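# Move the alphabetically first lettered box into the door tote

## Task

Find the box in the office whose top letter is earliest in the alphabet and put that box, and no other object, into the tote beside the door, resting fully inside so it does not stick out over the rim. The robot must not fall over or be left leaning, or the task fails.

## Robot and tools

Robot: a Hello Robot Stretch 3 with a single arm. It has a two-wheeled base (0.33 m long, 0.34 m wide, round rear) that spins about the point between its drive wheels, 0.05 m behind the front edge. A lift rides up a mast, and a telescoping arm reaches out to the robot's RIGHT side. The base cannot slide sideways, so to bring the gripper forward or back you drive the base. With the arm in and the wrist folded, turning sweeps a circle of radius 0.28 m. An unfolded, level wrist reaches outside that circle.

Frames: the base frame has its origin on the floor midway between the wheels, with x forward, y left and z up, in metres. hand_pose is reported in this frame, at the point where closed fingertips meet. With all wrist joints at zero, that frame's x points up, y points back along the arm toward the mast, and z points to the rear. The odometry frame is the base frame as it was when the scene began. base_odometry counts wheel turns only, so slip shows up as travel. Heading is in rad, positive left, range -3.142 to 3.142. If turned_by_wheels and turned_by_imu disagree by more than 0.15 rad, believe turned_by_imu. base_tilt is in degrees, with forward and right positive.

Tool move: every argument other than cameras and blocking forms one action. base holds exactly one relative command: translate_m (metres from where the base last measured itself, forward positive, -3 to 3) or rotate_rad (radians, left positive, -6.4 to 6.4). joints is a single object of absolute targets by name: lift_m 0 to 1.1; arm_m 0 to 0.52; wrist_yaw_rad -1.345 to 4.42 (0 along the arm, positive toward the front); wrist_pitch_rad -1.57 to 0.451 (0 level, negative tips fingers down); wrist_roll_rad -2.911 to 2.918; gripper_m -0.089 to 0.179 (larger is wider; fingertip gap is 0.007 m less near closed, 0.025 m less wide open); head_pan_rad -3.953 to 1.73 (0 forward, positive left, -1.57 faces along the arm); head_tilt_rad -1.53 to 0.419 (negative looks down). Lengths are metres, angles radians. speeds caps a motion's top speed by the same keys (up to its max). pace is "default" or "max" (translate 0.12/0.30 m/s, rotate 0.76/1.90 rad/s, lift 0.11/0.15 m/s, arm 0.14/0.40 m/s). The base is limited to 0.10 m/s and 0.63 rad/s unless lift_m is under 0.30, arm_m under 0.03 and wrist_yaw_rad over 2.54. contact_limits sets a stopping effort beside its own command: arm_m, translate_m and rotate_rad take a motor_effort percent from 1 to 100; lift_m takes an object with down and/or up (1 to 100; under about 12 may stop in free air; default roughly 32-47 down, 21-36 up). servos "reboot" must be sent alone; it revives servos that shut off. cameras lists head_camera, nav_camera, wrist_camera or all; [] means none. blocking false returns within about 0.5 s while motion continues; a later move replaces only the targets it names. Unknown keys make a call invalid; out-of-range values are refused, and a refusal or an unplanned stop cancels the rest of that reply's move, wait and finished_scene calls. A move ends after 14 s at most. Anything left out may still be driving toward an older target.

Tool wait: seconds from 0 to 10, plus cameras; returns early once motions rest. Tool stop: brakes all running motions; braked ones report "stopped" and may keep pressing. Tool zoom_image: camera plus region [x0, y0, x1, y1] in pixels of that camera's latest image, top-left origin, at most 504 by 504. Tool finished_scene: scene, the current scene's number; it ends the scene irreversibly, so the box must stay in place afterwards.

Results: base_status and joint_status give each motion's outcome: done, moving, off_target (resting short, perhaps still pushing), contact_stop (lift or arm goes slack), time_out, torque_fault (wrist or head servo off; reboot needed). on_its_own describes uncommanded behaviour; its "held at" is a target, not a reading. motor_effort is percent of maximum, positive toward higher values, with the peak of the last action in brackets; wrist pitch peaks near 45 and roll near 72. lidar_m lists 12 distances in 30-degree sectors, first straight ahead then counter-clockwise (4th left, 7th behind, 10th right), sensing only a plane 0.17 m above the floor; "-" means nothing seen or something closer than 0.15 m. wrist_depth_mm and head_depth_mm are 7x7 grids of median depth in mm (wrist 45-1000, head 280-4000). The pictures line orders the images. head_camera images are rotated: turn them a quarter clockwise; nav_camera a quarter counterclockwise.

Gripping: command gripper_m below the box's width to hold it; open to at least 0.05 over its width to let go. Readings do not prove a grasp.

Cautions: before folding (wrist_yaw_rad 3.0) or unfolding the wrist, put lift_m between 0.32 and 0.95, wrist_pitch_rad at -0.4 and roll near 0; folded, the lift may go down to 0.25. With yaw below -0.4, keep pitch at -0.5 or lower. Pushing into something solid with the gripper above about 0.45 m, or driving while the gripper is snagged, can tip the robot; if base_tilt leans, back the gripper off. Use low lift down limits near surfaces. Avoid drops, releasing a moving box, slams, hard hits and strong pushes. Wrist and head never stop on contact. A loose object may occasionally get nudged. Time passes while you think, so running moves continue meanwhile.

Each tool is called after "Emit:" as name(argument=value, ...), one argument or row to a line, values as JSON.

## Session

Emit:
move(
)

Scene clock: 0.00 s.
base_odometry: x=+0.000 y=+0.000 heading=+0.000
turned_by_wheels: +0.000
turned_by_imu: +0.000
base_tilt: forward=+1.0 right=-0.1
lidar_m: 0.80 1.67 1.61 1.34 1.00 0.97 1.01 1.40 1.53 1.06 0.79 0.77
head_depth_mm: 723 721 721 719 718 715 717 / 769 768 768 764 764 763 762 / 821 821 819 818 816 815 815 / 884 878 876 874 879 872 871 / 948 944 944 942 942 938 935 / 2044 2152 2141 2178 2210 2205 2170 / 1930 1918 1938 1945 1954 1974 1973
base_status: not commanded
joint_positions: lift_m=+0.444 arm_m=+0.002 wrist_yaw_rad=+3.097 wrist_pitch_rad=-0.467 wrist_roll_rad=+0.000 gripper_m=+0.037 head_pan_rad=+0.000 head_tilt_rad=-0.002
joint_status: not commanded
measured_speeds: all 0
motor_effort: left_wheel=-0.3 right_wheel=+1.7 lift_m=+27.5 arm_m=-9.1 wrist_yaw_rad=+0.9 wrist_pitch_rad=+2.5 wrist_roll_rad=+0.7 gripper_m=-0.2 head_pan_rad=+0.6 head_tilt_rad=+6.0
hand_pose: x=-0.0114 y=+0.0710 z=+0.4454 quat_wxyz=(+0.179, +0.691, +0.148, +0.684) (m; base frame)
wrist_depth_mm: - - 146 - - - - / - - 158 - - - - / - - 172 - - - - / - 920 190 - - - - / 809 785 204 798 813 819 789 / 676 667 128 638 654 695 687 / 581 593 283 580 571 592 588
pictures: head_camera (sideways), nav_camera (sideways), wrist_camera
Images, in order (width x height): head_camera 896x504, nav_camera 672x504, wrist_camera 644x364.

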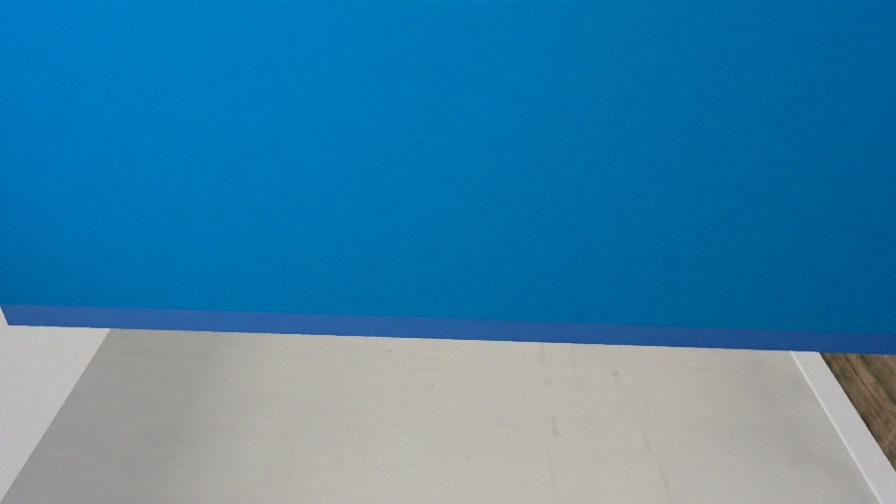

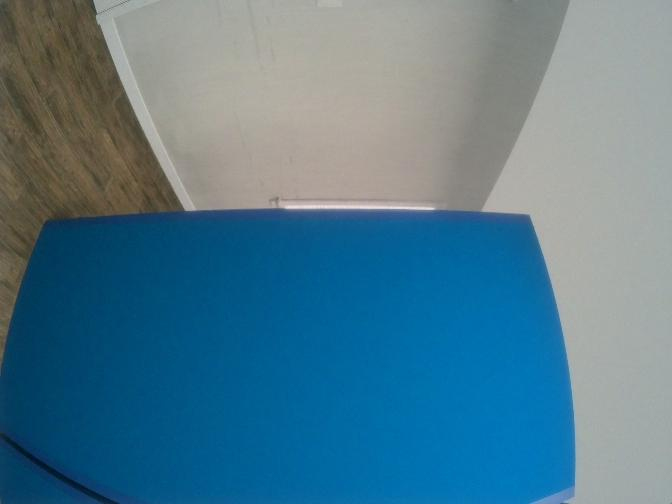

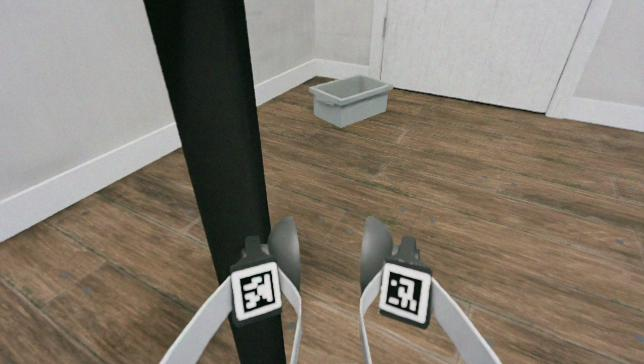

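Emit:
move(
  joints={"head_pan_rad": 1.2, "head_tilt_rad": -0.5},
  pace="max",
  cameras=["head_camera", "nav_camera"],
)

Emit:
move(
  joints={"head_pan_rad": 0.0, "head_tilt_rad": -0.5},
  pace="max",
  cameras=["nav_camera"],
)

Emit:
move(
  joints={"head_pan_rad": -1.2, "head_tilt_rad": -0.5},
  pace="max",
  cameras=["nav_camera"],
)

Emit:
move(
  joints={"head_pan_rad": -2.4, "head_tilt_rad": -0.5},
  pace="max",
  cameras=["nav_camera"],
)

Emit:
move(
  joints={"head_pan_rad": -3.6, "head_tilt_rad": -0.5},
  pace="max",
  cameras=["nav_camera"],
)

Scene clock: 10.97 s.
move: done
base_odometry: x=+0.000 y=+0.000 heading=+0.000
turned_by_wheels: +0.000
turned_by_imu: +0.001
base_tilt: forward=+0.9 right=-0.3
lidar_m: 0.80 1.67 1.61 1.34 1.00 0.97 1.01 1.40 1.53 1.06 0.79 0.77
head_depth_mm: 1319 1413 1538 1669 1819 1606 1336 / 1346 1457 1586 1726 1868 1594 1340 / 1370 1484 1639 1783 1943 1597 1339 / 1412 1517 1671 1862 1963 1610 1341 / 1450 1579 1723 1925 1983 1585 1328 / 1511 1652 1828 1995 1989 1582 1337 / 1526 1641 1739 1849 1843 1596 1336
base_status: not commanded
joint_positions: lift_m=+0.444 arm_m=+0.002 wrist_yaw_rad=+3.097 wrist_pitch_rad=-0.467 wrist_roll_rad=+0.000 gripper_m=+0.037 head_pan_rad=+1.226 head_tilt_rad=-0.499
joint_status: all done
measured_speeds: all 0
motor_effort: left_wheel=-0.4(0.6) right_wheel=+2.1(2.6) lift_m=+29.7(30.2) arm_m=-20.3(20.5) wrist_yaw_rad=+1.1(1.2) wrist_pitch_rad=+2.4(2.7) wrist_roll_rad=+0.9(0.9) gripper_m=+0.5(1.0) head_pan_rad=-0.4(4.9) head_tilt_rad=-2.7(6.3)
hand_pose: x=-0.0114 y=+0.0710 z=+0.4454 quat_wxyz=(+0.179, +0.691, +0.148, +0.684) (m; base frame)
wrist_depth_mm: - - 146 - - - - / - - 158 - - - - / - - 172 - - - - / - 934 190 - - - - / 802 798 204 808 804 801 797 / 681 677 127 632 653 692 684 / 581 597 282 581 572 589 580
pictures: head_camera (sideways), nav_camera (sideways)
Images, in order (width x height): head_camera 896x504, nav_camera 672x504.

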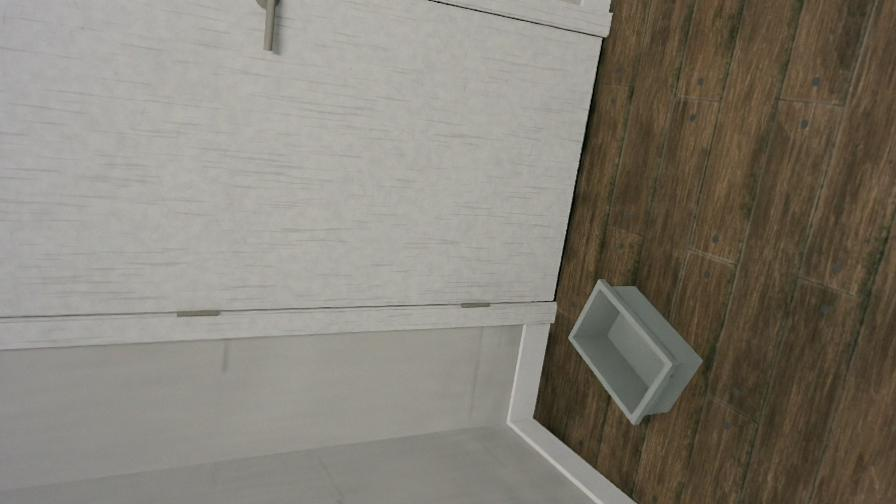

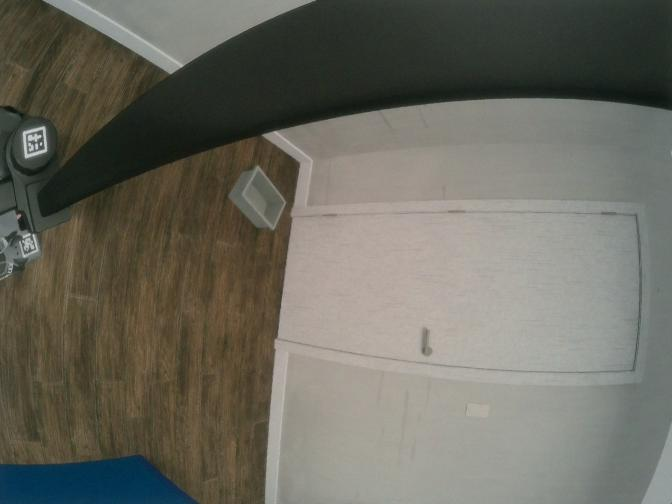

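Scene clock: 11.97 s.
move: done
base_odometry: x=+0.000 y=+0.000 heading=+0.000
turned_by_wheels: +0.000
turned_by_imu: +0.000
base_tilt: forward=+0.8 right=-0.2
lidar_m: 0.80 1.67 1.61 1.34 1.00 0.96 1.01 1.41 1.53 1.06 0.79 0.76
head_depth_mm: 644 685 736 799 868 953 1064 / 676 727 786 851 932 1033 1162 / 718 773 840 920 1015 1136 1252 / 762 823 903 996 1105 1242 1317 / 813 886 977 1094 1237 1521 1350 / 1953 2097 2227 2344 1996 1587 1324 / 1801 1894 1993 2126 2002 1595 1325
base_status: not commanded
joint_positions: lift_m=+0.444 arm_m=+0.002 wrist_yaw_rad=+3.097 wrist_pitch_rad=-0.467 wrist_roll_rad=+0.000 gripper_m=+0.037 head_pan_rad=-0.012 head_tilt_rad=-0.500
joint_status: all done
measured_speeds: all 0
motor_effort: left_wheel=-0.4(0.6) right_wheel=+2.1(2.7) lift_m=+30.8(30.8) arm_m=-20.6(20.7) wrist_yaw_rad=+0.4(1.4) wrist_pitch_rad=+2.5(2.8) wrist_roll_rad=+0.8(1.0) gripper_m=+0.0(1.2) head_pan_rad=-1.8(5.3) head_tilt_rad=-2.5(4.1)
hand_pose: x=-0.0114 y=+0.0710 z=+0.4454 quat_wxyz=(+0.179, +0.691, +0.148, +0.684) (m; base frame)
wrist_depth_mm: - - 146 - - - - / - - 158 - - - - / - - 172 - - - - / - 933 189 - - - - / 800 794 204 794 799 803 801 / 677 674 128 639 656 681 674 / 591 608 283 583 575 584 587
pictures: nav_camera (sideways)
Images, in order (width x height): nav_camera 672x504.

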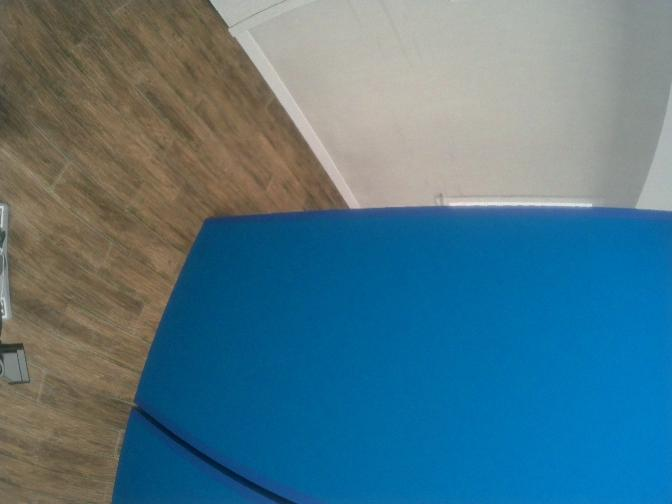

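Scene clock: 12.93 s.
move: done
base_odometry: x=+0.000 y=+0.000 heading=+0.000
turned_by_wheels: +0.000
turned_by_imu: +0.000
base_tilt: forward=+0.9 right=-0.2
lidar_m: 0.80 1.67 1.61 1.34 1.00 0.97 1.01 1.40 1.53 1.06 0.79 0.77
head_depth_mm: 971 1079 1215 1388 1619 1605 1349 / 902 988 1097 1242 1429 1552 1344 / 835 913 1005 1125 1273 1469 1341 / 778 851 932 1034 1153 1307 1342 / 737 791 865 944 1054 1175 1280 / 692 744 808 878 973 1085 1214 / 656 709 765 825 892 988 1101
base_status: not commanded
joint_positions: lift_m=+0.444 arm_m=+0.002 wrist_yaw_rad=+3.097 wrist_pitch_rad=-0.467 wrist_roll_rad=+0.000 gripper_m=+0.037 head_pan_rad=-1.235 head_tilt_rad=-0.500
joint_status: all done
measured_speeds: all 0
motor_effort: left_wheel=-0.4(0.6) right_wheel=+2.1(2.7) lift_m=+30.3(30.9) arm_m=-20.2(20.7) wrist_yaw_rad=+0.8(1.2) wrist_pitch_rad=+2.5(2.8) wrist_roll_rad=+0.9(1.1) gripper_m=+0.1(1.0) head_pan_rad=+1.3(4.8) head_tilt_rad=-1.6(5.1)
hand_pose: x=-0.0114 y=+0.0710 z=+0.4454 quat_wxyz=(+0.179, +0.691, +0.148, +0.684) (m; base frame)
wrist_depth_mm: - - 147 - - - - / - - 158 - - - - / - - 173 - - - - / - 924 190 - - - - / 786 797 205 813 795 809 803 / 664 671 127 640 660 670 683 / 580 596 284 591 579 589 587
pictures: nav_camera (sideways)
Images, in order (width x height): nav_camera 672x504.

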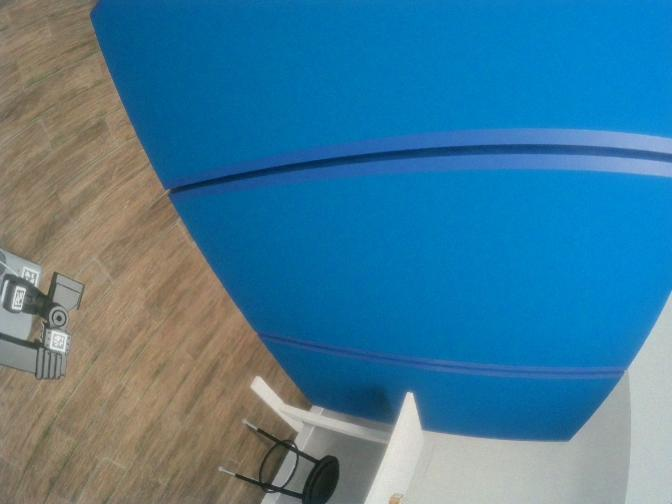

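Scene clock: 13.90 s.
move: done
base_odometry: x=+0.000 y=+0.000 heading=+0.000
turned_by_wheels: +0.000
turned_by_imu: +0.000
base_tilt: forward=+0.8 right=-0.3
lidar_m: 0.80 1.68 1.60 1.34 1.00 0.97 1.01 1.40 1.53 1.06 0.79 0.76
head_depth_mm: 1599 1671 1710 1805 1824 1611 1339 / 1924 1980 2030 2205 2014 1609 1355 / 1958 2060 1898 2433 2001 1618 1340 / 1886 2019 2234 2413 2015 1607 1324 / 1864 1960 2210 2376 2000 1595 1340 / 1813 1933 2133 2321 1919 1590 1342 / 1780 1880 2075 1764 1971 1590 1336
base_status: not commanded
joint_positions: lift_m=+0.444 arm_m=+0.002 wrist_yaw_rad=+3.097 wrist_pitch_rad=-0.467 wrist_roll_rad=+0.000 gripper_m=+0.037 head_pan_rad=-2.444 head_tilt_rad=-0.500
joint_status: all done
measured_speeds: all 0
motor_effort: left_wheel=-0.6(0.6) right_wheel=+2.2(2.8) lift_m=+30.4(30.7) arm_m=-20.0(20.8) wrist_yaw_rad=+0.8(1.2) wrist_pitch_rad=+2.7(2.7) wrist_roll_rad=+0.8(1.1) gripper_m=+0.1(1.2) head_pan_rad=+3.2(4.2) head_tilt_rad=-2.4(3.8)
hand_pose: x=-0.0114 y=+0.0710 z=+0.4454 quat_wxyz=(+0.179, +0.691, +0.148, +0.684) (m; base frame)
wrist_depth_mm: - - 146 - - - - / - - 158 - - - - / - - 172 - - - - / - 925 190 - - - - / 808 812 204 802 790 800 794 / 679 669 128 647 657 676 676 / 586 597 283 583 569 587 581
pictures: nav_camera (sideways)
Images, in order (width x height): nav_camera 672x504.

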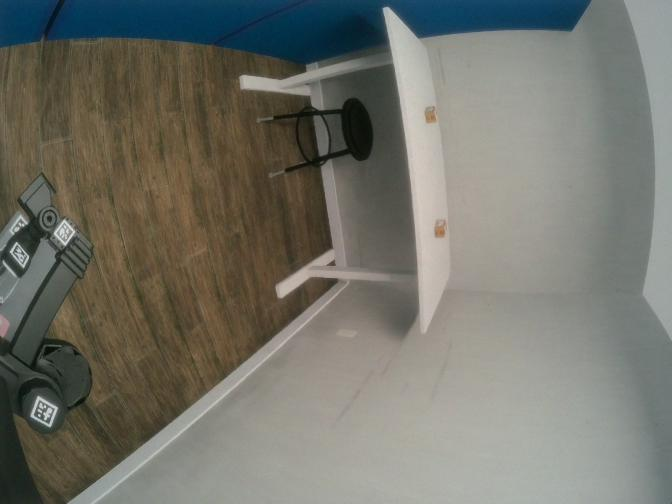

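Scene clock: 14.87 s.
move: done
base_odometry: x=+0.000 y=+0.000 heading=+0.000
turned_by_wheels: +0.000
turned_by_imu: +0.000
base_tilt: forward=+1.0 right=-0.1
lidar_m: 0.80 1.68 1.60 1.34 1.00 0.97 1.01 1.40 1.53 1.06 0.79 0.76
head_depth_mm: 795 860 934 1029 1149 1289 1342 / 801 870 949 1042 1148 1309 1334 / 809 879 957 1056 1174 1327 1341 / 816 883 969 1068 1182 1342 1340 / 826 892 984 1084 1211 1362 1328 / 833 908 992 1099 1229 1391 1335 / 844 919 1004 1105 1245 1409 1335
base_status: not commanded
joint_positions: lift_m=+0.444 arm_m=+0.002 wrist_yaw_rad=+3.097 wrist_pitch_rad=-0.467 wrist_roll_rad=+0.000 gripper_m=+0.037 head_pan_rad=-3.647 head_tilt_rad=-0.500
joint_status: all done
measured_speeds: all 0
motor_effort: left_wheel=-0.3(0.6) right_wheel=+1.8(2.7) lift_m=+30.3(30.7) arm_m=-20.3(20.6) wrist_yaw_rad=+0.5(1.1) wrist_pitch_rad=+2.2(2.8) wrist_roll_rad=+0.9(1.1) gripper_m=-0.1(1.0) head_pan_rad=+2.8(4.3) head_tilt_rad=-2.3(5.0)
hand_pose: x=-0.0114 y=+0.0710 z=+0.4454 quat_wxyz=(+0.179, +0.691, +0.148, +0.684) (m; base frame)
wrist_depth_mm: - - 146 - - - - / - - 158 - - - - / - - 172 - - - - / - 929 190 - - - - / 800 792 205 797 788 782 785 / 676 675 128 649 658 665 686 / 587 594 283 588 573 583 591
pictures: nav_camera (sideways)
Images, in order (width x height): nav_camera 672x504.

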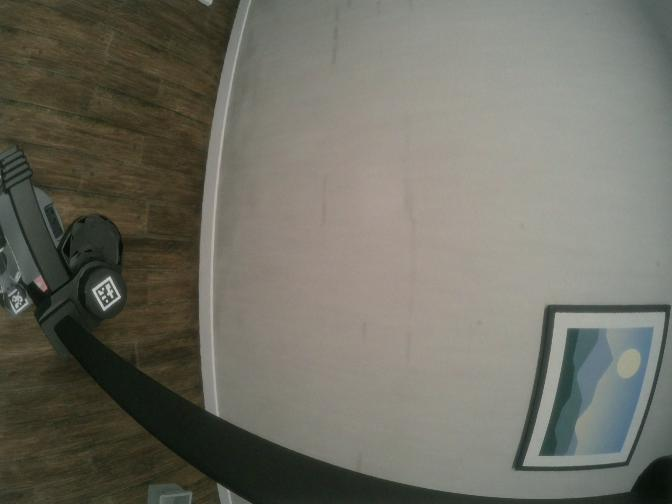

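Emit:
move(
  joints={"head_pan_rad": -2.25, "head_tilt_rad": -0.4},
  pace="max",
  cameras=["head_camera", "nav_camera"],
)

Emit:
zoom_image(
  camera="nav_camera",
  region=[360, 60, 520, 320],
)

Scene clock: 27.13 s.
move: done
base_odometry: x=+0.000 y=+0.000 heading=+0.000
turned_by_wheels: +0.000
turned_by_imu: +0.001
base_tilt: forward=+1.0 right=-0.2
lidar_m: 0.80 1.67 1.60 1.34 0.99 0.97 1.01 1.40 1.53 1.06 0.79 0.76
head_depth_mm: 1858 1994 1754 2237 2108 1771 1439 / 1845 1988 1732 2323 2285 1791 1454 / 1847 1984 1725 2283 2295 1761 1435 / 1837 1959 1718 2290 2246 1735 1434 / 1839 1970 1686 2192 2174 1767 1422 / 1845 1963 1678 2208 2167 1732 1425 / 1821 1955 1659 2226 2084 1750 1415
base_status: not commanded
joint_positions: lift_m=+0.444 arm_m=+0.002 wrist_yaw_rad=+3.097 wrist_pitch_rad=-0.467 wrist_roll_rad=+0.000 gripper_m=+0.037 head_pan_rad=-2.218 head_tilt_rad=-0.404
joint_status: all done
measured_speeds: all 0
motor_effort: left_wheel=-0.5(0.6) right_wheel=+2.2(2.7) lift_m=+30.0(30.3) arm_m=-19.6(20.1) wrist_yaw_rad=+1.0(1.5) wrist_pitch_rad=+2.7(2.7) wrist_roll_rad=+0.8(1.0) gripper_m=+0.2(1.2) head_pan_rad=-0.7(4.6) head_tilt_rad=+3.3(5.5)
hand_pose: x=-0.0114 y=+0.0710 z=+0.4454 quat_wxyz=(+0.179, +0.691, +0.148, +0.684) (m; base frame)
wrist_depth_mm: - - 146 - - - - / - - 158 - - - - / - - 172 - - - - / - 940 189 - - - - / 791 799 205 806 820 816 791 / 675 675 128 628 654 678 671 / 587 606 285 592 570 580 587
pictures: head_camera (sideways), nav_camera (sideways)
Images, in order (width x height): head_camera 896x504, nav_camera 672x504.

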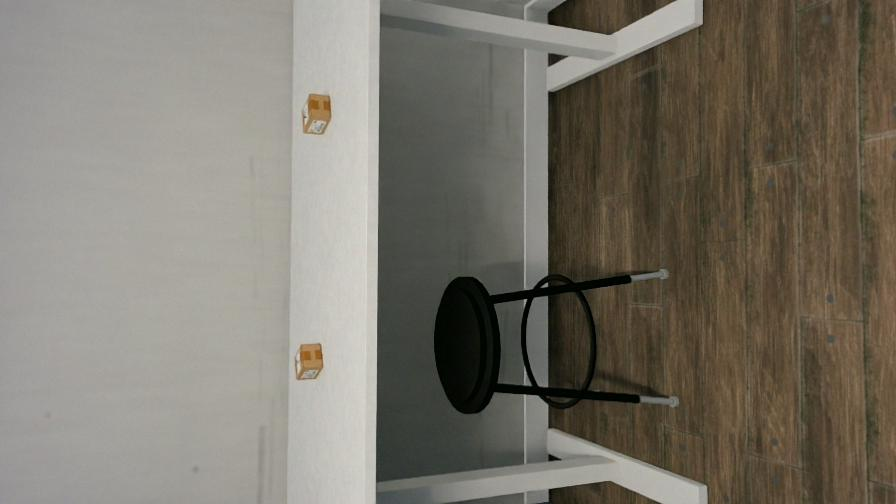

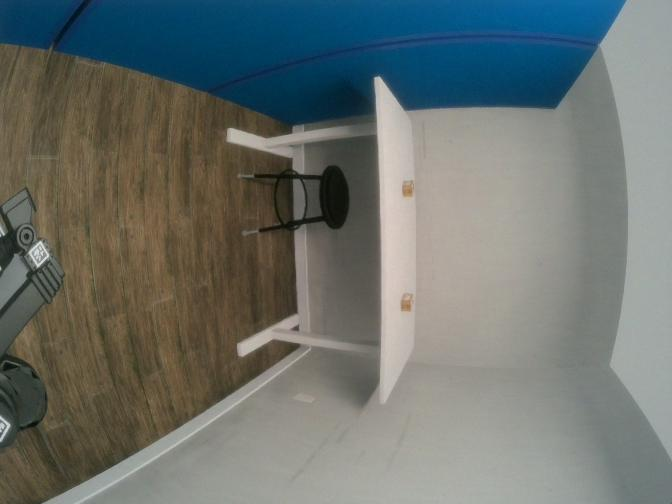

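Scaled by 1.938 from the camera's 672x504 image, which has a finer 792x594 frame.

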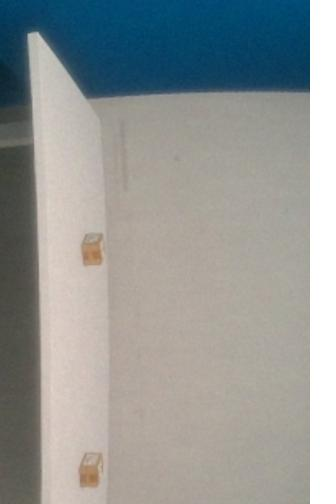

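Emit:
zoom_image(
  camera="head_camera",
  region=[285, 80, 345, 140],
)

Emit:
zoom_image(
  camera="head_camera",
  region=[280, 330, 340, 390],
)

Scaled by 8.400 from the camera's 896x504 image, which has a finer 1280x720 frame.

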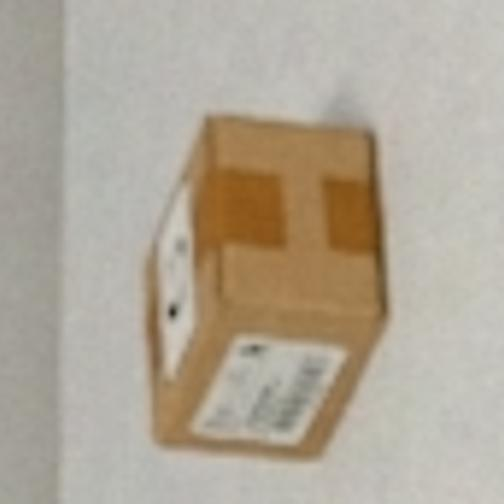

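Scaled by 8.400 from the camera's 896x504 image, which has a finer 1280x720 frame.

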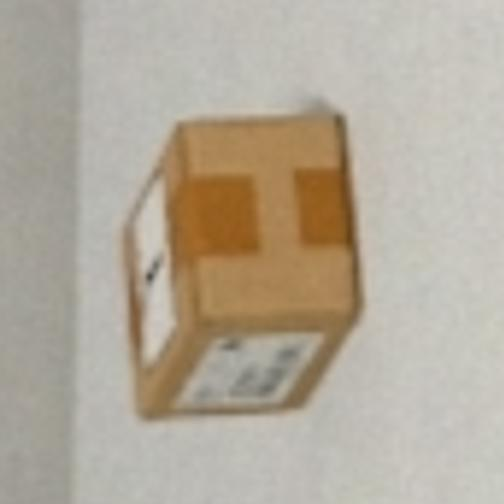

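Emit:
move(
  joints={"lift_m": 0.28, "head_pan_rad": -0.9, "head_tilt_rad": -0.4},
  base={"rotate_rad": 0.93},
  pace="max",
  cameras=["nav_camera"],
)

Emit:
move(
  base={"translate_m": 0.9},
  pace="max",
  cameras=["nav_camera"],
)

Emit:
move(
  joints={"head_pan_rad": -1.9, "head_tilt_rad": -0.4},
  pace="max",
  cameras=["nav_camera", "head_camera"],
)

Scene clock: 55.73 s.
move: done
base_odometry: x=+0.000 y=+0.000 heading=+0.930
turned_by_wheels: +0.930
turned_by_imu: +0.927
base_tilt: forward=+0.9 right=-0.1
lidar_m: 1.60 1.54 1.04 0.97 0.98 1.25 1.54 1.22 0.82 0.76 0.78 0.99
head_depth_mm: 663 699 739 783 836 895 966 / 705 743 789 837 900 963 1046 / 748 791 845 908 974 1061 1159 / 800 854 915 991 1063 1164 1279 / 2033 2192 2310 2469 2214 1714 1397 / 1869 1989 2107 2240 2252 1755 1426 / 1710 1790 1905 2026 2090 1747 1432
base_status: done
joint_positions: lift_m=+0.280 arm_m=+0.002 wrist_yaw_rad=+3.097 wrist_pitch_rad=-0.469 wrist_roll_rad=+0.000 gripper_m=+0.037 head_pan_rad=-0.888 head_tilt_rad=-0.399
joint_status: all done
measured_speeds: all 0
motor_effort: left_wheel=-7.7(15.4) right_wheel=+8.0(15.0) lift_m=+22.5(27.0) arm_m=-19.9(20.6) wrist_yaw_rad=+0.9(1.3) wrist_pitch_rad=+2.5(3.0) wrist_roll_rad=+1.0(1.1) gripper_m=+0.0(1.4) head_pan_rad=-2.2(4.9) head_tilt_rad=+2.5(5.0)
hand_pose: x=-0.0114 y=+0.0708 z=+0.2815 quat_wxyz=(+0.180, +0.691, +0.149, +0.684) (m; base frame)
wrist_depth_mm: - - 144 - - - - / - - 156 - - - - / 847 852 173 917 902 904 884 / 696 713 190 696 692 702 704 / 578 575 205 578 583 575 578 / 485 482 128 281 477 486 486 / 266 265 252 261 267 423 418
pictures: nav_camera (sideways)
Images, in order (width x height): nav_camera 672x504.

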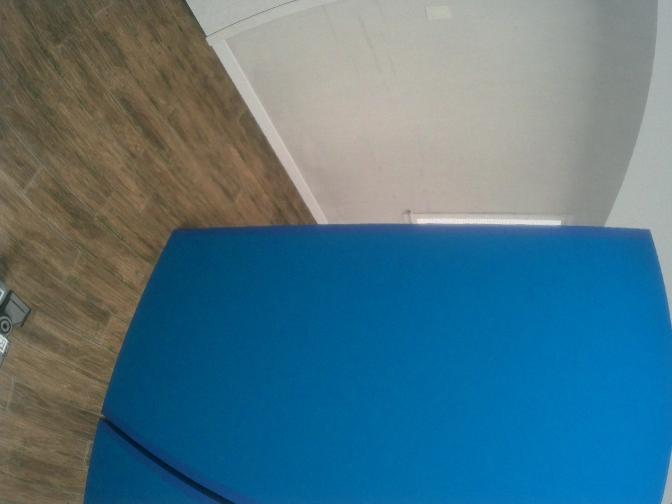

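Scene clock: 60.07 s.
move: done
base_odometry: x=+0.538 y=+0.721 heading=+0.930
turned_by_wheels: +0.000
turned_by_imu: +0.000
base_tilt: forward=+1.1 right=-0.1
lidar_m: 0.72 0.72 0.92 1.05 1.07 1.37 2.40 1.07 0.72 0.71 1.17 0.79
head_depth_mm: 1633 1881 2108 2483 2294 1794 1465 / 1400 1532 1714 1948 2113 1788 1442 / 1201 1303 1427 1564 1755 1748 1443 / 1054 1137 1216 1321 1442 1596 1430 / 932 996 1065 1134 1239 1346 1385 / 844 890 947 1008 1078 1156 1252 / 768 806 854 899 954 1025 1087
base_status: done
joint_positions: lift_m=+0.280 arm_m=+0.002 wrist_yaw_rad=+3.097 wrist_pitch_rad=-0.469 wrist_roll_rad=+0.000 gripper_m=+0.037 head_pan_rad=-0.900 head_tilt_rad=-0.399
joint_status: not commanded
measured_speeds: all 0
motor_effort: left_wheel=+6.0(11.9) right_wheel=+1.2(20.1) lift_m=+29.3(29.3) arm_m=-19.3(20.5) wrist_yaw_rad=+1.2(1.5) wrist_pitch_rad=+2.6(3.1) wrist_roll_rad=+0.8(1.1) gripper_m=-0.2(1.5) head_pan_rad=-2.8(4.6) head_tilt_rad=+1.5(3.4)
hand_pose: x=-0.0114 y=+0.0708 z=+0.2815 quat_wxyz=(+0.180, +0.691, +0.149, +0.684) (m; base frame)
wrist_depth_mm: - - 146 - - - 711 / - - 159 - - - 790 / 910 910 173 904 - 880 778 / 696 702 190 708 664 702 660 / 570 573 205 572 567 580 569 / 481 486 128 283 468 488 484 / 264 267 252 261 267 424 423
pictures: nav_camera (sideways)
Images, in order (width x height): nav_camera 672x504.

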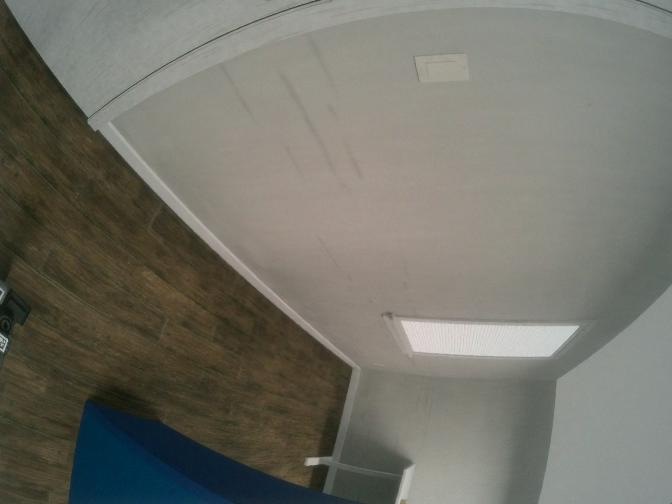

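Scene clock: 61.00 s.
move: done
base_odometry: x=+0.538 y=+0.721 heading=+0.930
turned_by_wheels: +0.000
turned_by_imu: +0.000
base_tilt: forward=+0.9 right=-0.3
lidar_m: 0.71 0.73 0.92 1.06 1.07 1.36 2.40 1.08 0.72 0.71 1.17 0.79
head_depth_mm: 678 735 801 878 969 1081 1218 / 653 701 759 829 915 1015 1135 / 625 671 728 785 864 953 1063 / 602 645 692 750 815 897 991 / 617 665 723 794 878 982 1108 / 855 963 1088 2905 2118 1703 1432 / 3131 3277 3508 3226 2279 1745 1441
base_status: not commanded
joint_positions: lift_m=+0.280 arm_m=+0.002 wrist_yaw_rad=+3.097 wrist_pitch_rad=-0.469 wrist_roll_rad=+0.000 gripper_m=+0.037 head_pan_rad=-1.925 head_tilt_rad=-0.399
joint_status: all done
measured_speeds: all 0
motor_effort: left_wheel=+5.9(6.1) right_wheel=+0.8(1.5) lift_m=+30.4(30.6) arm_m=-18.7(19.5) wrist_yaw_rad=+0.7(1.3) wrist_pitch_rad=+2.6(3.0) wrist_roll_rad=+0.8(1.0) gripper_m=+0.5(1.3) head_pan_rad=-0.8(5.1) head_tilt_rad=+1.3(3.4)
hand_pose: x=-0.0114 y=+0.0708 z=+0.2815 quat_wxyz=(+0.180, +0.691, +0.149, +0.684) (m; base frame)
wrist_depth_mm: - - 145 - - - 716 / - - 158 - - - 783 / 903 878 172 905 - 869 761 / 702 712 190 705 673 703 666 / 583 566 204 577 573 571 575 / 479 488 128 283 473 489 484 / 264 264 251 258 268 422 423
pictures: head_camera (sideways), nav_camera (sideways)
Images, in order (width x height): head_camera 896x504, nav_camera 672x504.

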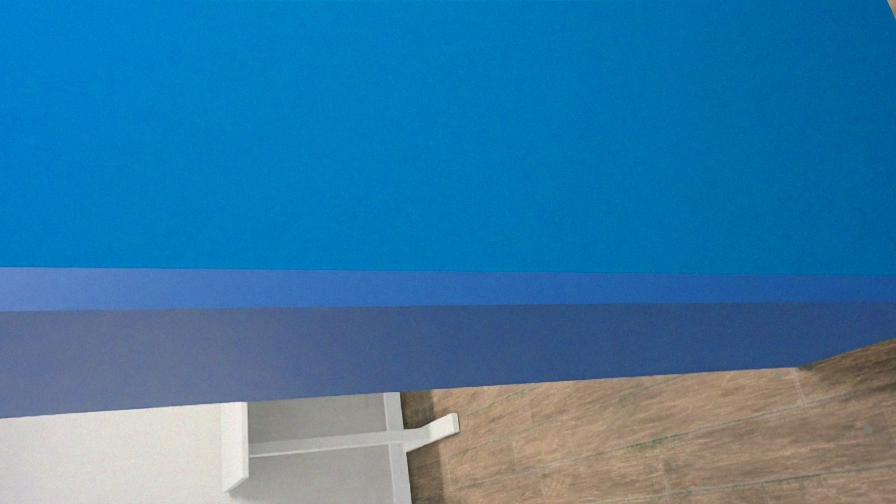

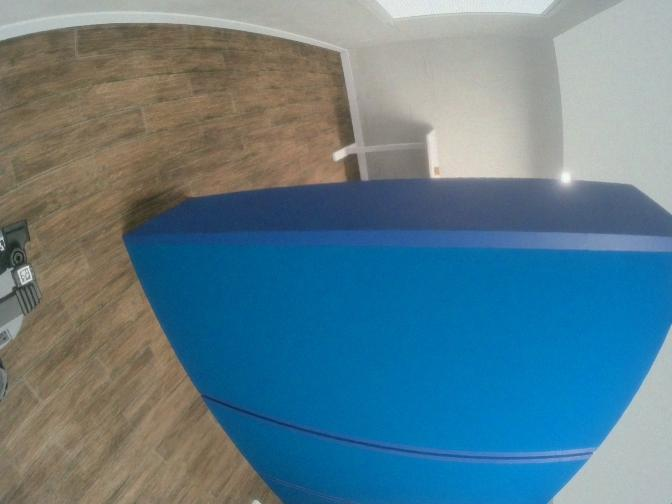

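Emit:
move(
  base={"translate_m": 0.38},
  joints={"head_pan_rad": -2.0, "head_tilt_rad": -0.35},
  pace="max",
  cameras=["nav_camera", "head_camera"],
)

Scene clock: 66.67 s.
move: done
base_odometry: x=+0.766 y=+1.026 heading=+0.930
turned_by_wheels: +0.000
turned_by_imu: +0.000
base_tilt: forward=+1.0 right=-0.3
lidar_m: 0.34 0.35 0.44 1.01 1.11 1.41 2.79 1.01 0.88 2.37 0.58 0.36
head_depth_mm: 743 769 816 864 944 1047 1158 / 840 868 904 940 985 1034 1107 / 969 1005 1056 1109 1171 1238 1320 / 3558 3778 - 3477 2279 1736 1490 / 3469 3614 3936 3639 2476 1857 1504 / 3209 3443 3614 3513 2428 1851 1494 / 3139 3340 3463 3545 2436 1857 1497
base_status: done
joint_positions: lift_m=+0.280 arm_m=+0.002 wrist_yaw_rad=+3.097 wrist_pitch_rad=-0.469 wrist_roll_rad=+0.000 gripper_m=+0.037 head_pan_rad=-1.999 head_tilt_rad=-0.350
joint_status: all done
measured_speeds: all 0
motor_effort: left_wheel=+6.3(15.0) right_wheel=+1.9(13.3) lift_m=+23.8(30.6) arm_m=-17.5(18.5) wrist_yaw_rad=+0.8(1.4) wrist_pitch_rad=+2.7(3.1) wrist_roll_rad=+0.8(1.1) gripper_m=+0.4(1.1) head_pan_rad=-3.5(6.0) head_tilt_rad=+3.8(5.2)
hand_pose: x=-0.0114 y=+0.0708 z=+0.2815 quat_wxyz=(+0.180, +0.691, +0.149, +0.684) (m; base frame)
wrist_depth_mm: - - 146 - 720 - 336 / - - 158 - - - 338 / 890 899 171 852 869 - - / 697 703 189 702 710 - 344 / 577 579 206 571 578 537 356 / 491 483 127 283 470 490 403 / 264 265 251 259 264 423 390
pictures: head_camera (sideways), nav_camera (sideways)
Images, in order (width x height): head_camera 896x504, nav_camera 672x504.

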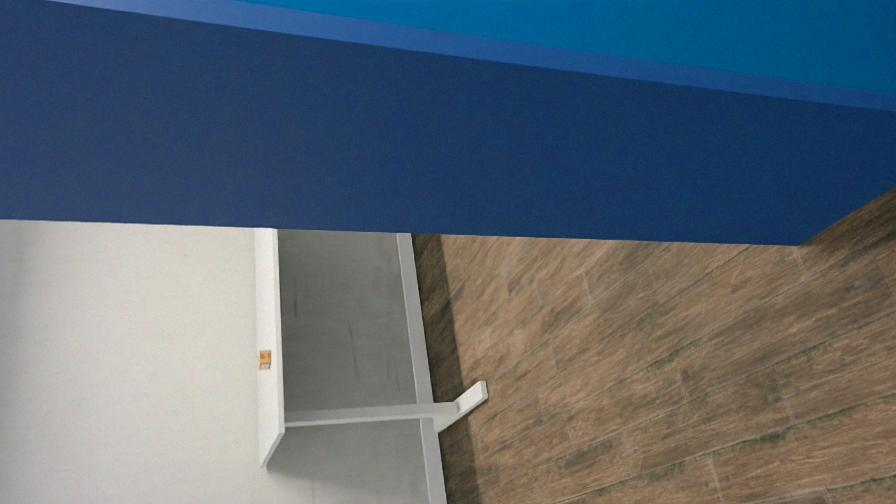

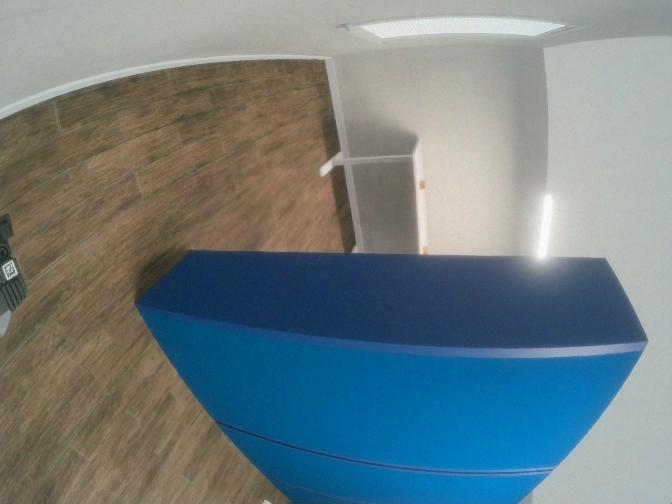

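Emit:
move(
  base={"translate_m": -0.15},
  pace="max",
  cameras=[],
)

Emit:
move(
  base={"rotate_rad": -1.571},
  joints={"head_pan_rad": -1.571, "head_tilt_rad": -0.3},
  pace="max",
  cameras=[],
)

Emit:
move(
  base={"translate_m": 1.55},
  pace="max",
  cameras=["head_camera", "nav_camera"],
)

Scene clock: 103.47 s.
move: done
base_odometry: x=+0.676 y=+0.906 heading=+0.929
turned_by_wheels: +0.000
turned_by_imu: +0.001
base_tilt: forward=+0.9 right=-0.1
lidar_m: 0.49 0.50 0.63 1.08 1.10 1.39 2.65 1.04 0.79 3.28 0.81 0.54
head_depth_mm: 701 751 820 887 974 1070 1205 / 669 715 768 829 900 987 1093 / 722 753 789 824 881 947 1031 / 853 896 947 1004 1072 1143 1239 / 3364 3592 3808 3200 2256 1735 1458 / 3324 3512 3682 3716 2473 1851 1496 / 3169 3299 3513 3390 2441 1841 1491
base_status: done
joint_positions: lift_m=+0.280 arm_m=+0.002 wrist_yaw_rad=+3.097 wrist_pitch_rad=-0.469 wrist_roll_rad=+0.000 gripper_m=+0.037 head_pan_rad=-2.000 head_tilt_rad=-0.349
joint_status: not commanded
measured_speeds: all 0
motor_effort: left_wheel=-11.3(11.5) right_wheel=+3.9(12.2) lift_m=+25.2(25.4) arm_m=-16.6(17.4) wrist_yaw_rad=+0.9(1.4) wrist_pitch_rad=+2.7(3.1) wrist_roll_rad=+0.8(1.1) gripper_m=-0.4(1.2) head_pan_rad=-2.3(4.1) head_tilt_rad=+3.0(4.1)
hand_pose: x=-0.0114 y=+0.0708 z=+0.2815 quat_wxyz=(+0.180, +0.691, +0.149, +0.684) (m; base frame)
wrist_depth_mm: - - 145 - - 705 - / - - 158 - - 767 - / 875 868 172 - 850 790 - / 694 704 189 670 715 666 547 / 582 575 205 580 573 580 515 / 483 483 128 283 474 489 484 / 266 266 254 259 268 419 418
pictures: none
No camera images: "cameras" was empty.

Scene clock: 105.57 s.
move: done
base_odometry: x=+0.676 y=+0.906 heading=-0.641
turned_by_wheels: -1.571
turned_by_imu: -1.564
base_tilt: forward=+0.9 right=-0.2
lidar_m: 2.98 0.80 0.54 0.49 0.50 0.64 1.08 1.10 1.42 2.65 1.02 0.79
head_depth_mm: 2900 3010 3047 3174 2755 2012 1589 / 2889 3019 3105 3369 2733 2001 1586 / 2879 3011 3168 3319 2733 1998 1562 / 2846 2969 3202 3388 2724 1970 1567 / 2840 2992 3159 3366 2694 1967 1568 / 2846 2970 3089 3235 2691 1972 1575 / 2201 2247 2297 2312 2324 1958 1557
base_status: done
joint_positions: lift_m=+0.280 arm_m=+0.002 wrist_yaw_rad=+3.097 wrist_pitch_rad=-0.469 wrist_roll_rad=+0.000 gripper_m=+0.037 head_pan_rad=-1.568 head_tilt_rad=-0.299
joint_status: all done
measured_speeds: all 0
motor_effort: left_wheel=+10.6(17.0) right_wheel=-8.0(15.9) lift_m=+30.2(30.5) arm_m=-20.0(20.7) wrist_yaw_rad=+1.0(1.2) wrist_pitch_rad=+3.0(3.1) wrist_roll_rad=+0.8(1.1) gripper_m=+0.1(1.1) head_pan_rad=+0.4(5.4) head_tilt_rad=+3.4(5.7)
hand_pose: x=-0.0114 y=+0.0708 z=+0.2815 quat_wxyz=(+0.180, +0.691, +0.149, +0.684) (m; base frame)
wrist_depth_mm: - - 143 482 - - - / - - 155 - - - - / - - 171 573 - - - / - - 189 647 660 680 681 / 580 579 205 580 567 578 586 / 482 492 127 283 474 489 485 / 266 263 253 259 266 421 418
pictures: none
No camera images: "cameras" was empty.

Scene clock: 112.13 s.
move: done
base_odometry: x=+1.918 y=-0.021 heading=-0.641
turned_by_wheels: +0.000
turned_by_imu: -0.001
base_tilt: forward=+0.9 right=-0.1
lidar_m: 1.76 1.02 0.69 0.65 0.66 0.85 1.84 0.53 1.15 1.26 2.87 2.29
head_depth_mm: 1871 1929 1613 1248 1305 1333 1443 / 1880 1998 2072 2160 2215 1891 1549 / 2743 2838 3033 3188 2591 2014 1568 / 2723 2910 3027 3142 2641 2010 1557 / 2730 2886 3010 3206 2722 1983 1570 / 2742 2887 2980 3244 2707 1978 1575 / 2706 2892 2988 3178 2668 1987 1568
base_status: done
joint_positions: lift_m=+0.280 arm_m=+0.002 wrist_yaw_rad=+3.097 wrist_pitch_rad=-0.469 wrist_roll_rad=+0.000 gripper_m=+0.037 head_pan_rad=-1.571 head_tilt_rad=-0.299
joint_status: not commanded
measured_speeds: all 0
motor_effort: left_wheel=+5.7(20.1) right_wheel=+2.6(8.8) lift_m=+24.8(30.4) arm_m=-13.9(20.0) wrist_yaw_rad=+0.8(1.4) wrist_pitch_rad=+2.7(3.2) wrist_roll_rad=+0.7(1.2) gripper_m=-0.1(1.3) head_pan_rad=-4.2(4.3) head_tilt_rad=+0.7(4.0)
hand_pose: x=-0.0114 y=+0.0708 z=+0.2815 quat_wxyz=(+0.180, +0.691, +0.149, +0.684) (m; base frame)
wrist_depth_mm: - - 143 - - - - / - - 156 - - - - / - - 172 - - - 806 / 668 664 190 704 710 700 702 / 581 573 204 567 575 571 575 / 490 490 127 281 472 483 491 / 265 265 253 260 268 418 422
pictures: head_camera (sideways), nav_camera (sideways)
Images, in order (width x height): head_camera 896x504, nav_camera 672x504.

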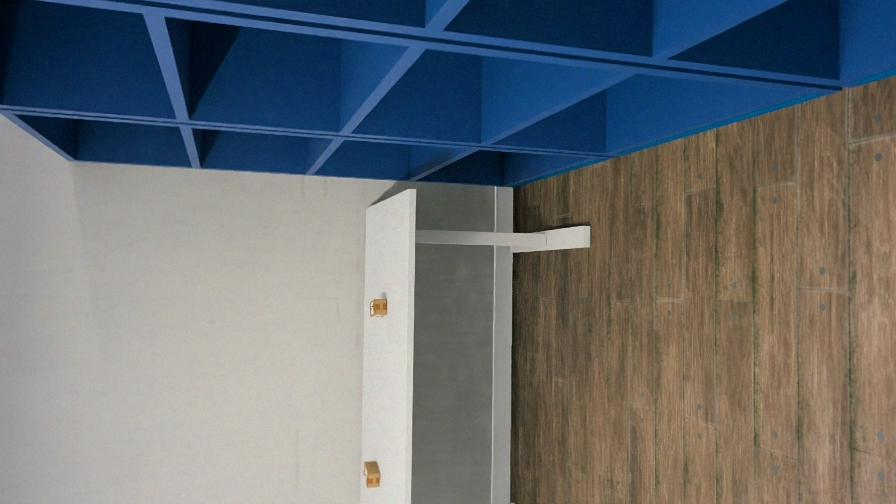

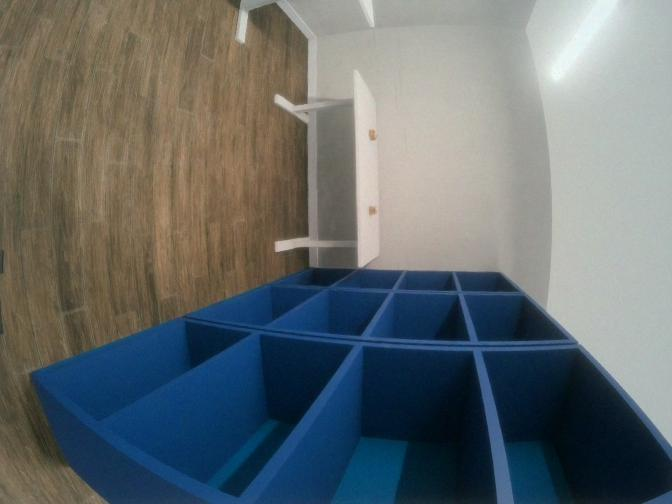

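Emit:
move(
  joints={"head_pan_rad": -0.7, "head_tilt_rad": -0.35},
  pace="max",
  cameras=["nav_camera", "head_camera"],
)

Emit:
move(
  joints={"head_pan_rad": 0.5, "head_tilt_rad": -0.35},
  pace="max",
  cameras=["nav_camera"],
)

Emit:
move(
  joints={"head_pan_rad": -2.4, "head_tilt_rad": -0.5},
  pace="max",
  cameras=["nav_camera"],
)

Scene clock: 116.63 s.
move: done
base_odometry: x=+1.918 y=-0.021 heading=-0.641
turned_by_wheels: +0.000
turned_by_imu: +0.001
base_tilt: forward=+0.8 right=-0.1
lidar_m: 1.76 1.02 0.69 0.65 0.66 0.84 1.84 0.53 1.15 1.26 2.86 2.29
head_depth_mm: 3107 3260 3465 3497 2505 1879 1509 / 2916 3107 3422 3471 2519 1869 1512 / 2681 2864 2863 3181 2480 1870 1494 / 2469 2616 2672 3038 2522 1854 1501 / 2250 2392 2297 2735 2470 1871 1491 / 2131 2245 2242 2523 2462 1857 1492 / 2003 2057 1898 2332 2316 1848 1495
base_status: not commanded
joint_positions: lift_m=+0.280 arm_m=+0.002 wrist_yaw_rad=+3.097 wrist_pitch_rad=-0.469 wrist_roll_rad=+0.000 gripper_m=+0.037 head_pan_rad=-0.686 head_tilt_rad=-0.348
joint_status: all done
measured_speeds: all 0
motor_effort: left_wheel=+5.6(5.9) right_wheel=+2.4(2.8) lift_m=+21.5(21.9) arm_m=-10.6(11.8) wrist_yaw_rad=+0.4(1.4) wrist_pitch_rad=+3.1(3.1) wrist_roll_rad=+0.7(0.9) gripper_m=-0.2(1.1) head_pan_rad=+1.5(5.3) head_tilt_rad=-1.2(5.3)
hand_pose: x=-0.0114 y=+0.0708 z=+0.2815 quat_wxyz=(+0.180, +0.691, +0.149, +0.684) (m; base frame)
wrist_depth_mm: - - 143 - - - - / - - 155 - - - - / - - 170 - - - 813 / 680 663 189 692 695 704 699 / 585 576 206 577 584 571 565 / 493 485 128 283 472 491 487 / 266 268 252 259 267 422 419
pictures: head_camera (sideways), nav_camera (sideways)
Images, in order (width x height): head_camera 896x504, nav_camera 672x504.

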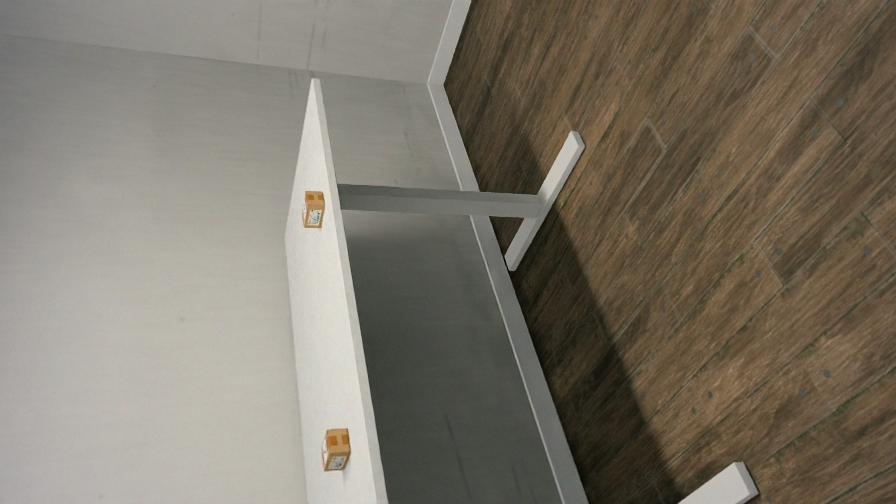

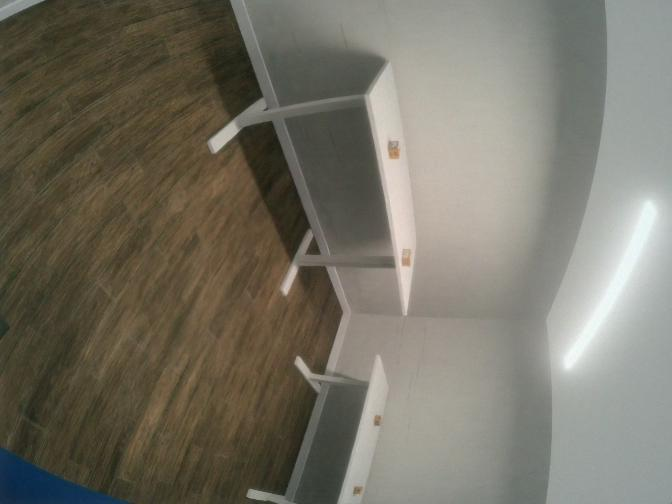

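Scene clock: 117.60 s.
move: done
base_odometry: x=+1.918 y=-0.021 heading=-0.641
turned_by_wheels: +0.000
turned_by_imu: +0.000
base_tilt: forward=+1.0 right=-0.1
lidar_m: 1.76 1.02 0.69 0.65 0.66 0.85 1.84 0.53 1.15 1.26 2.86 2.29
head_depth_mm: 1853 1931 2038 2178 2238 1886 1519 / 1701 1856 2066 2222 2364 1883 1511 / 1372 1475 1606 1764 1963 1875 1506 / 1146 1219 1307 1408 1510 1659 1498 / 975 1031 1096 1154 1258 1342 1403 / 857 901 944 997 1041 1129 1203 / 764 795 835 869 895 974 1024
base_status: not commanded
joint_positions: lift_m=+0.280 arm_m=+0.002 wrist_yaw_rad=+3.097 wrist_pitch_rad=-0.469 wrist_roll_rad=+0.000 gripper_m=+0.037 head_pan_rad=+0.536 head_tilt_rad=-0.349
joint_status: all done
measured_speeds: all 0
motor_effort: left_wheel=+5.9(6.0) right_wheel=+2.8(2.9) lift_m=+20.6(21.2) arm_m=-9.9(10.9) wrist_yaw_rad=+0.7(1.2) wrist_pitch_rad=+2.6(3.1) wrist_roll_rad=+0.6(1.0) gripper_m=+1.1(1.1) head_pan_rad=-0.6(4.9) head_tilt_rad=-2.2(5.7)
hand_pose: x=-0.0114 y=+0.0708 z=+0.2815 quat_wxyz=(+0.180, +0.691, +0.149, +0.684) (m; base frame)
wrist_depth_mm: - - 143 - - - - / - - 156 - - - - / - - 171 - - - 818 / 669 676 190 692 703 715 709 / 578 580 205 570 574 587 568 / 481 489 128 283 472 491 484 / 265 266 253 259 265 422 420
pictures: nav_camera (sideways)
Images, in order (width x height): nav_camera 672x504.

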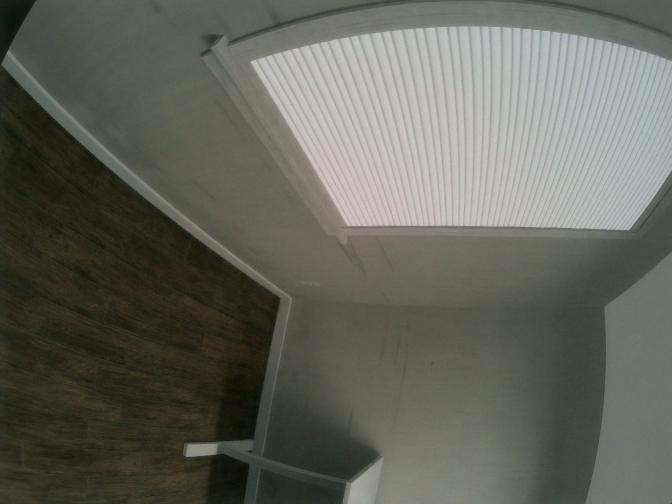

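Scene clock: 118.90 s.
move: done
base_odometry: x=+1.918 y=-0.021 heading=-0.641
turned_by_wheels: +0.000
turned_by_imu: +0.000
base_tilt: forward=+0.9 right=-0.1
lidar_m: 1.76 1.02 0.69 0.65 0.66 0.85 1.85 0.53 1.15 1.26 2.86 2.29
head_depth_mm: 626 714 836 2441 2016 1616 1336 / 532 597 679 784 931 1137 1303 / 463 510 568 641 735 867 1042 / 441 479 523 580 657 740 853 / 1015 1113 935 690 1177 944 1236 / 1103 1210 930 1365 1177 1021 1253 / 1186 1276 921 1412 1171 1457 1300
base_status: not commanded
joint_positions: lift_m=+0.280 arm_m=+0.002 wrist_yaw_rad=+3.097 wrist_pitch_rad=-0.469 wrist_roll_rad=+0.000 gripper_m=+0.037 head_pan_rad=-2.451 head_tilt_rad=-0.502
joint_status: all done
measured_speeds: all 0
motor_effort: left_wheel=+5.9(6.1) right_wheel=+2.6(2.9) lift_m=+20.8(21.0) arm_m=-8.8(10.3) wrist_yaw_rad=+0.7(1.3) wrist_pitch_rad=+2.6(3.1) wrist_roll_rad=+0.9(1.1) gripper_m=-0.1(1.6) head_pan_rad=+2.8(5.3) head_tilt_rad=-1.8(5.0)
hand_pose: x=-0.0114 y=+0.0708 z=+0.2815 quat_wxyz=(+0.180, +0.691, +0.149, +0.684) (m; base frame)
wrist_depth_mm: - - 143 - - - - / - - 155 - - - - / - - 170 - - - 799 / 667 670 189 695 707 699 705 / 570 575 205 576 583 580 574 / 484 492 127 283 475 487 489 / 266 267 252 259 267 419 418
pictures: nav_camera (sideways)
Images, in order (width x height): nav_camera 672x504.

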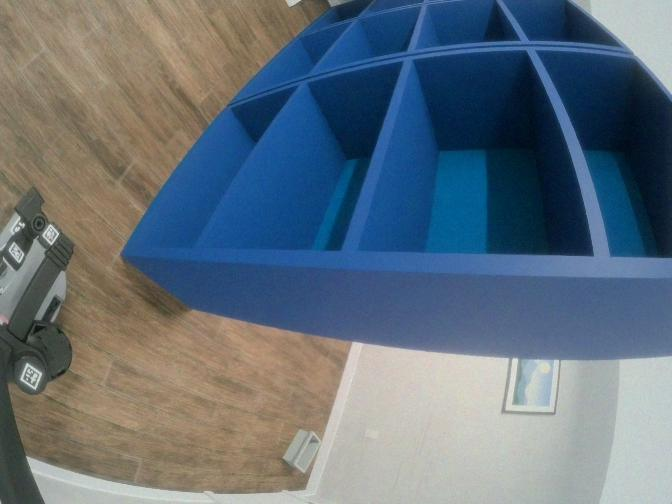

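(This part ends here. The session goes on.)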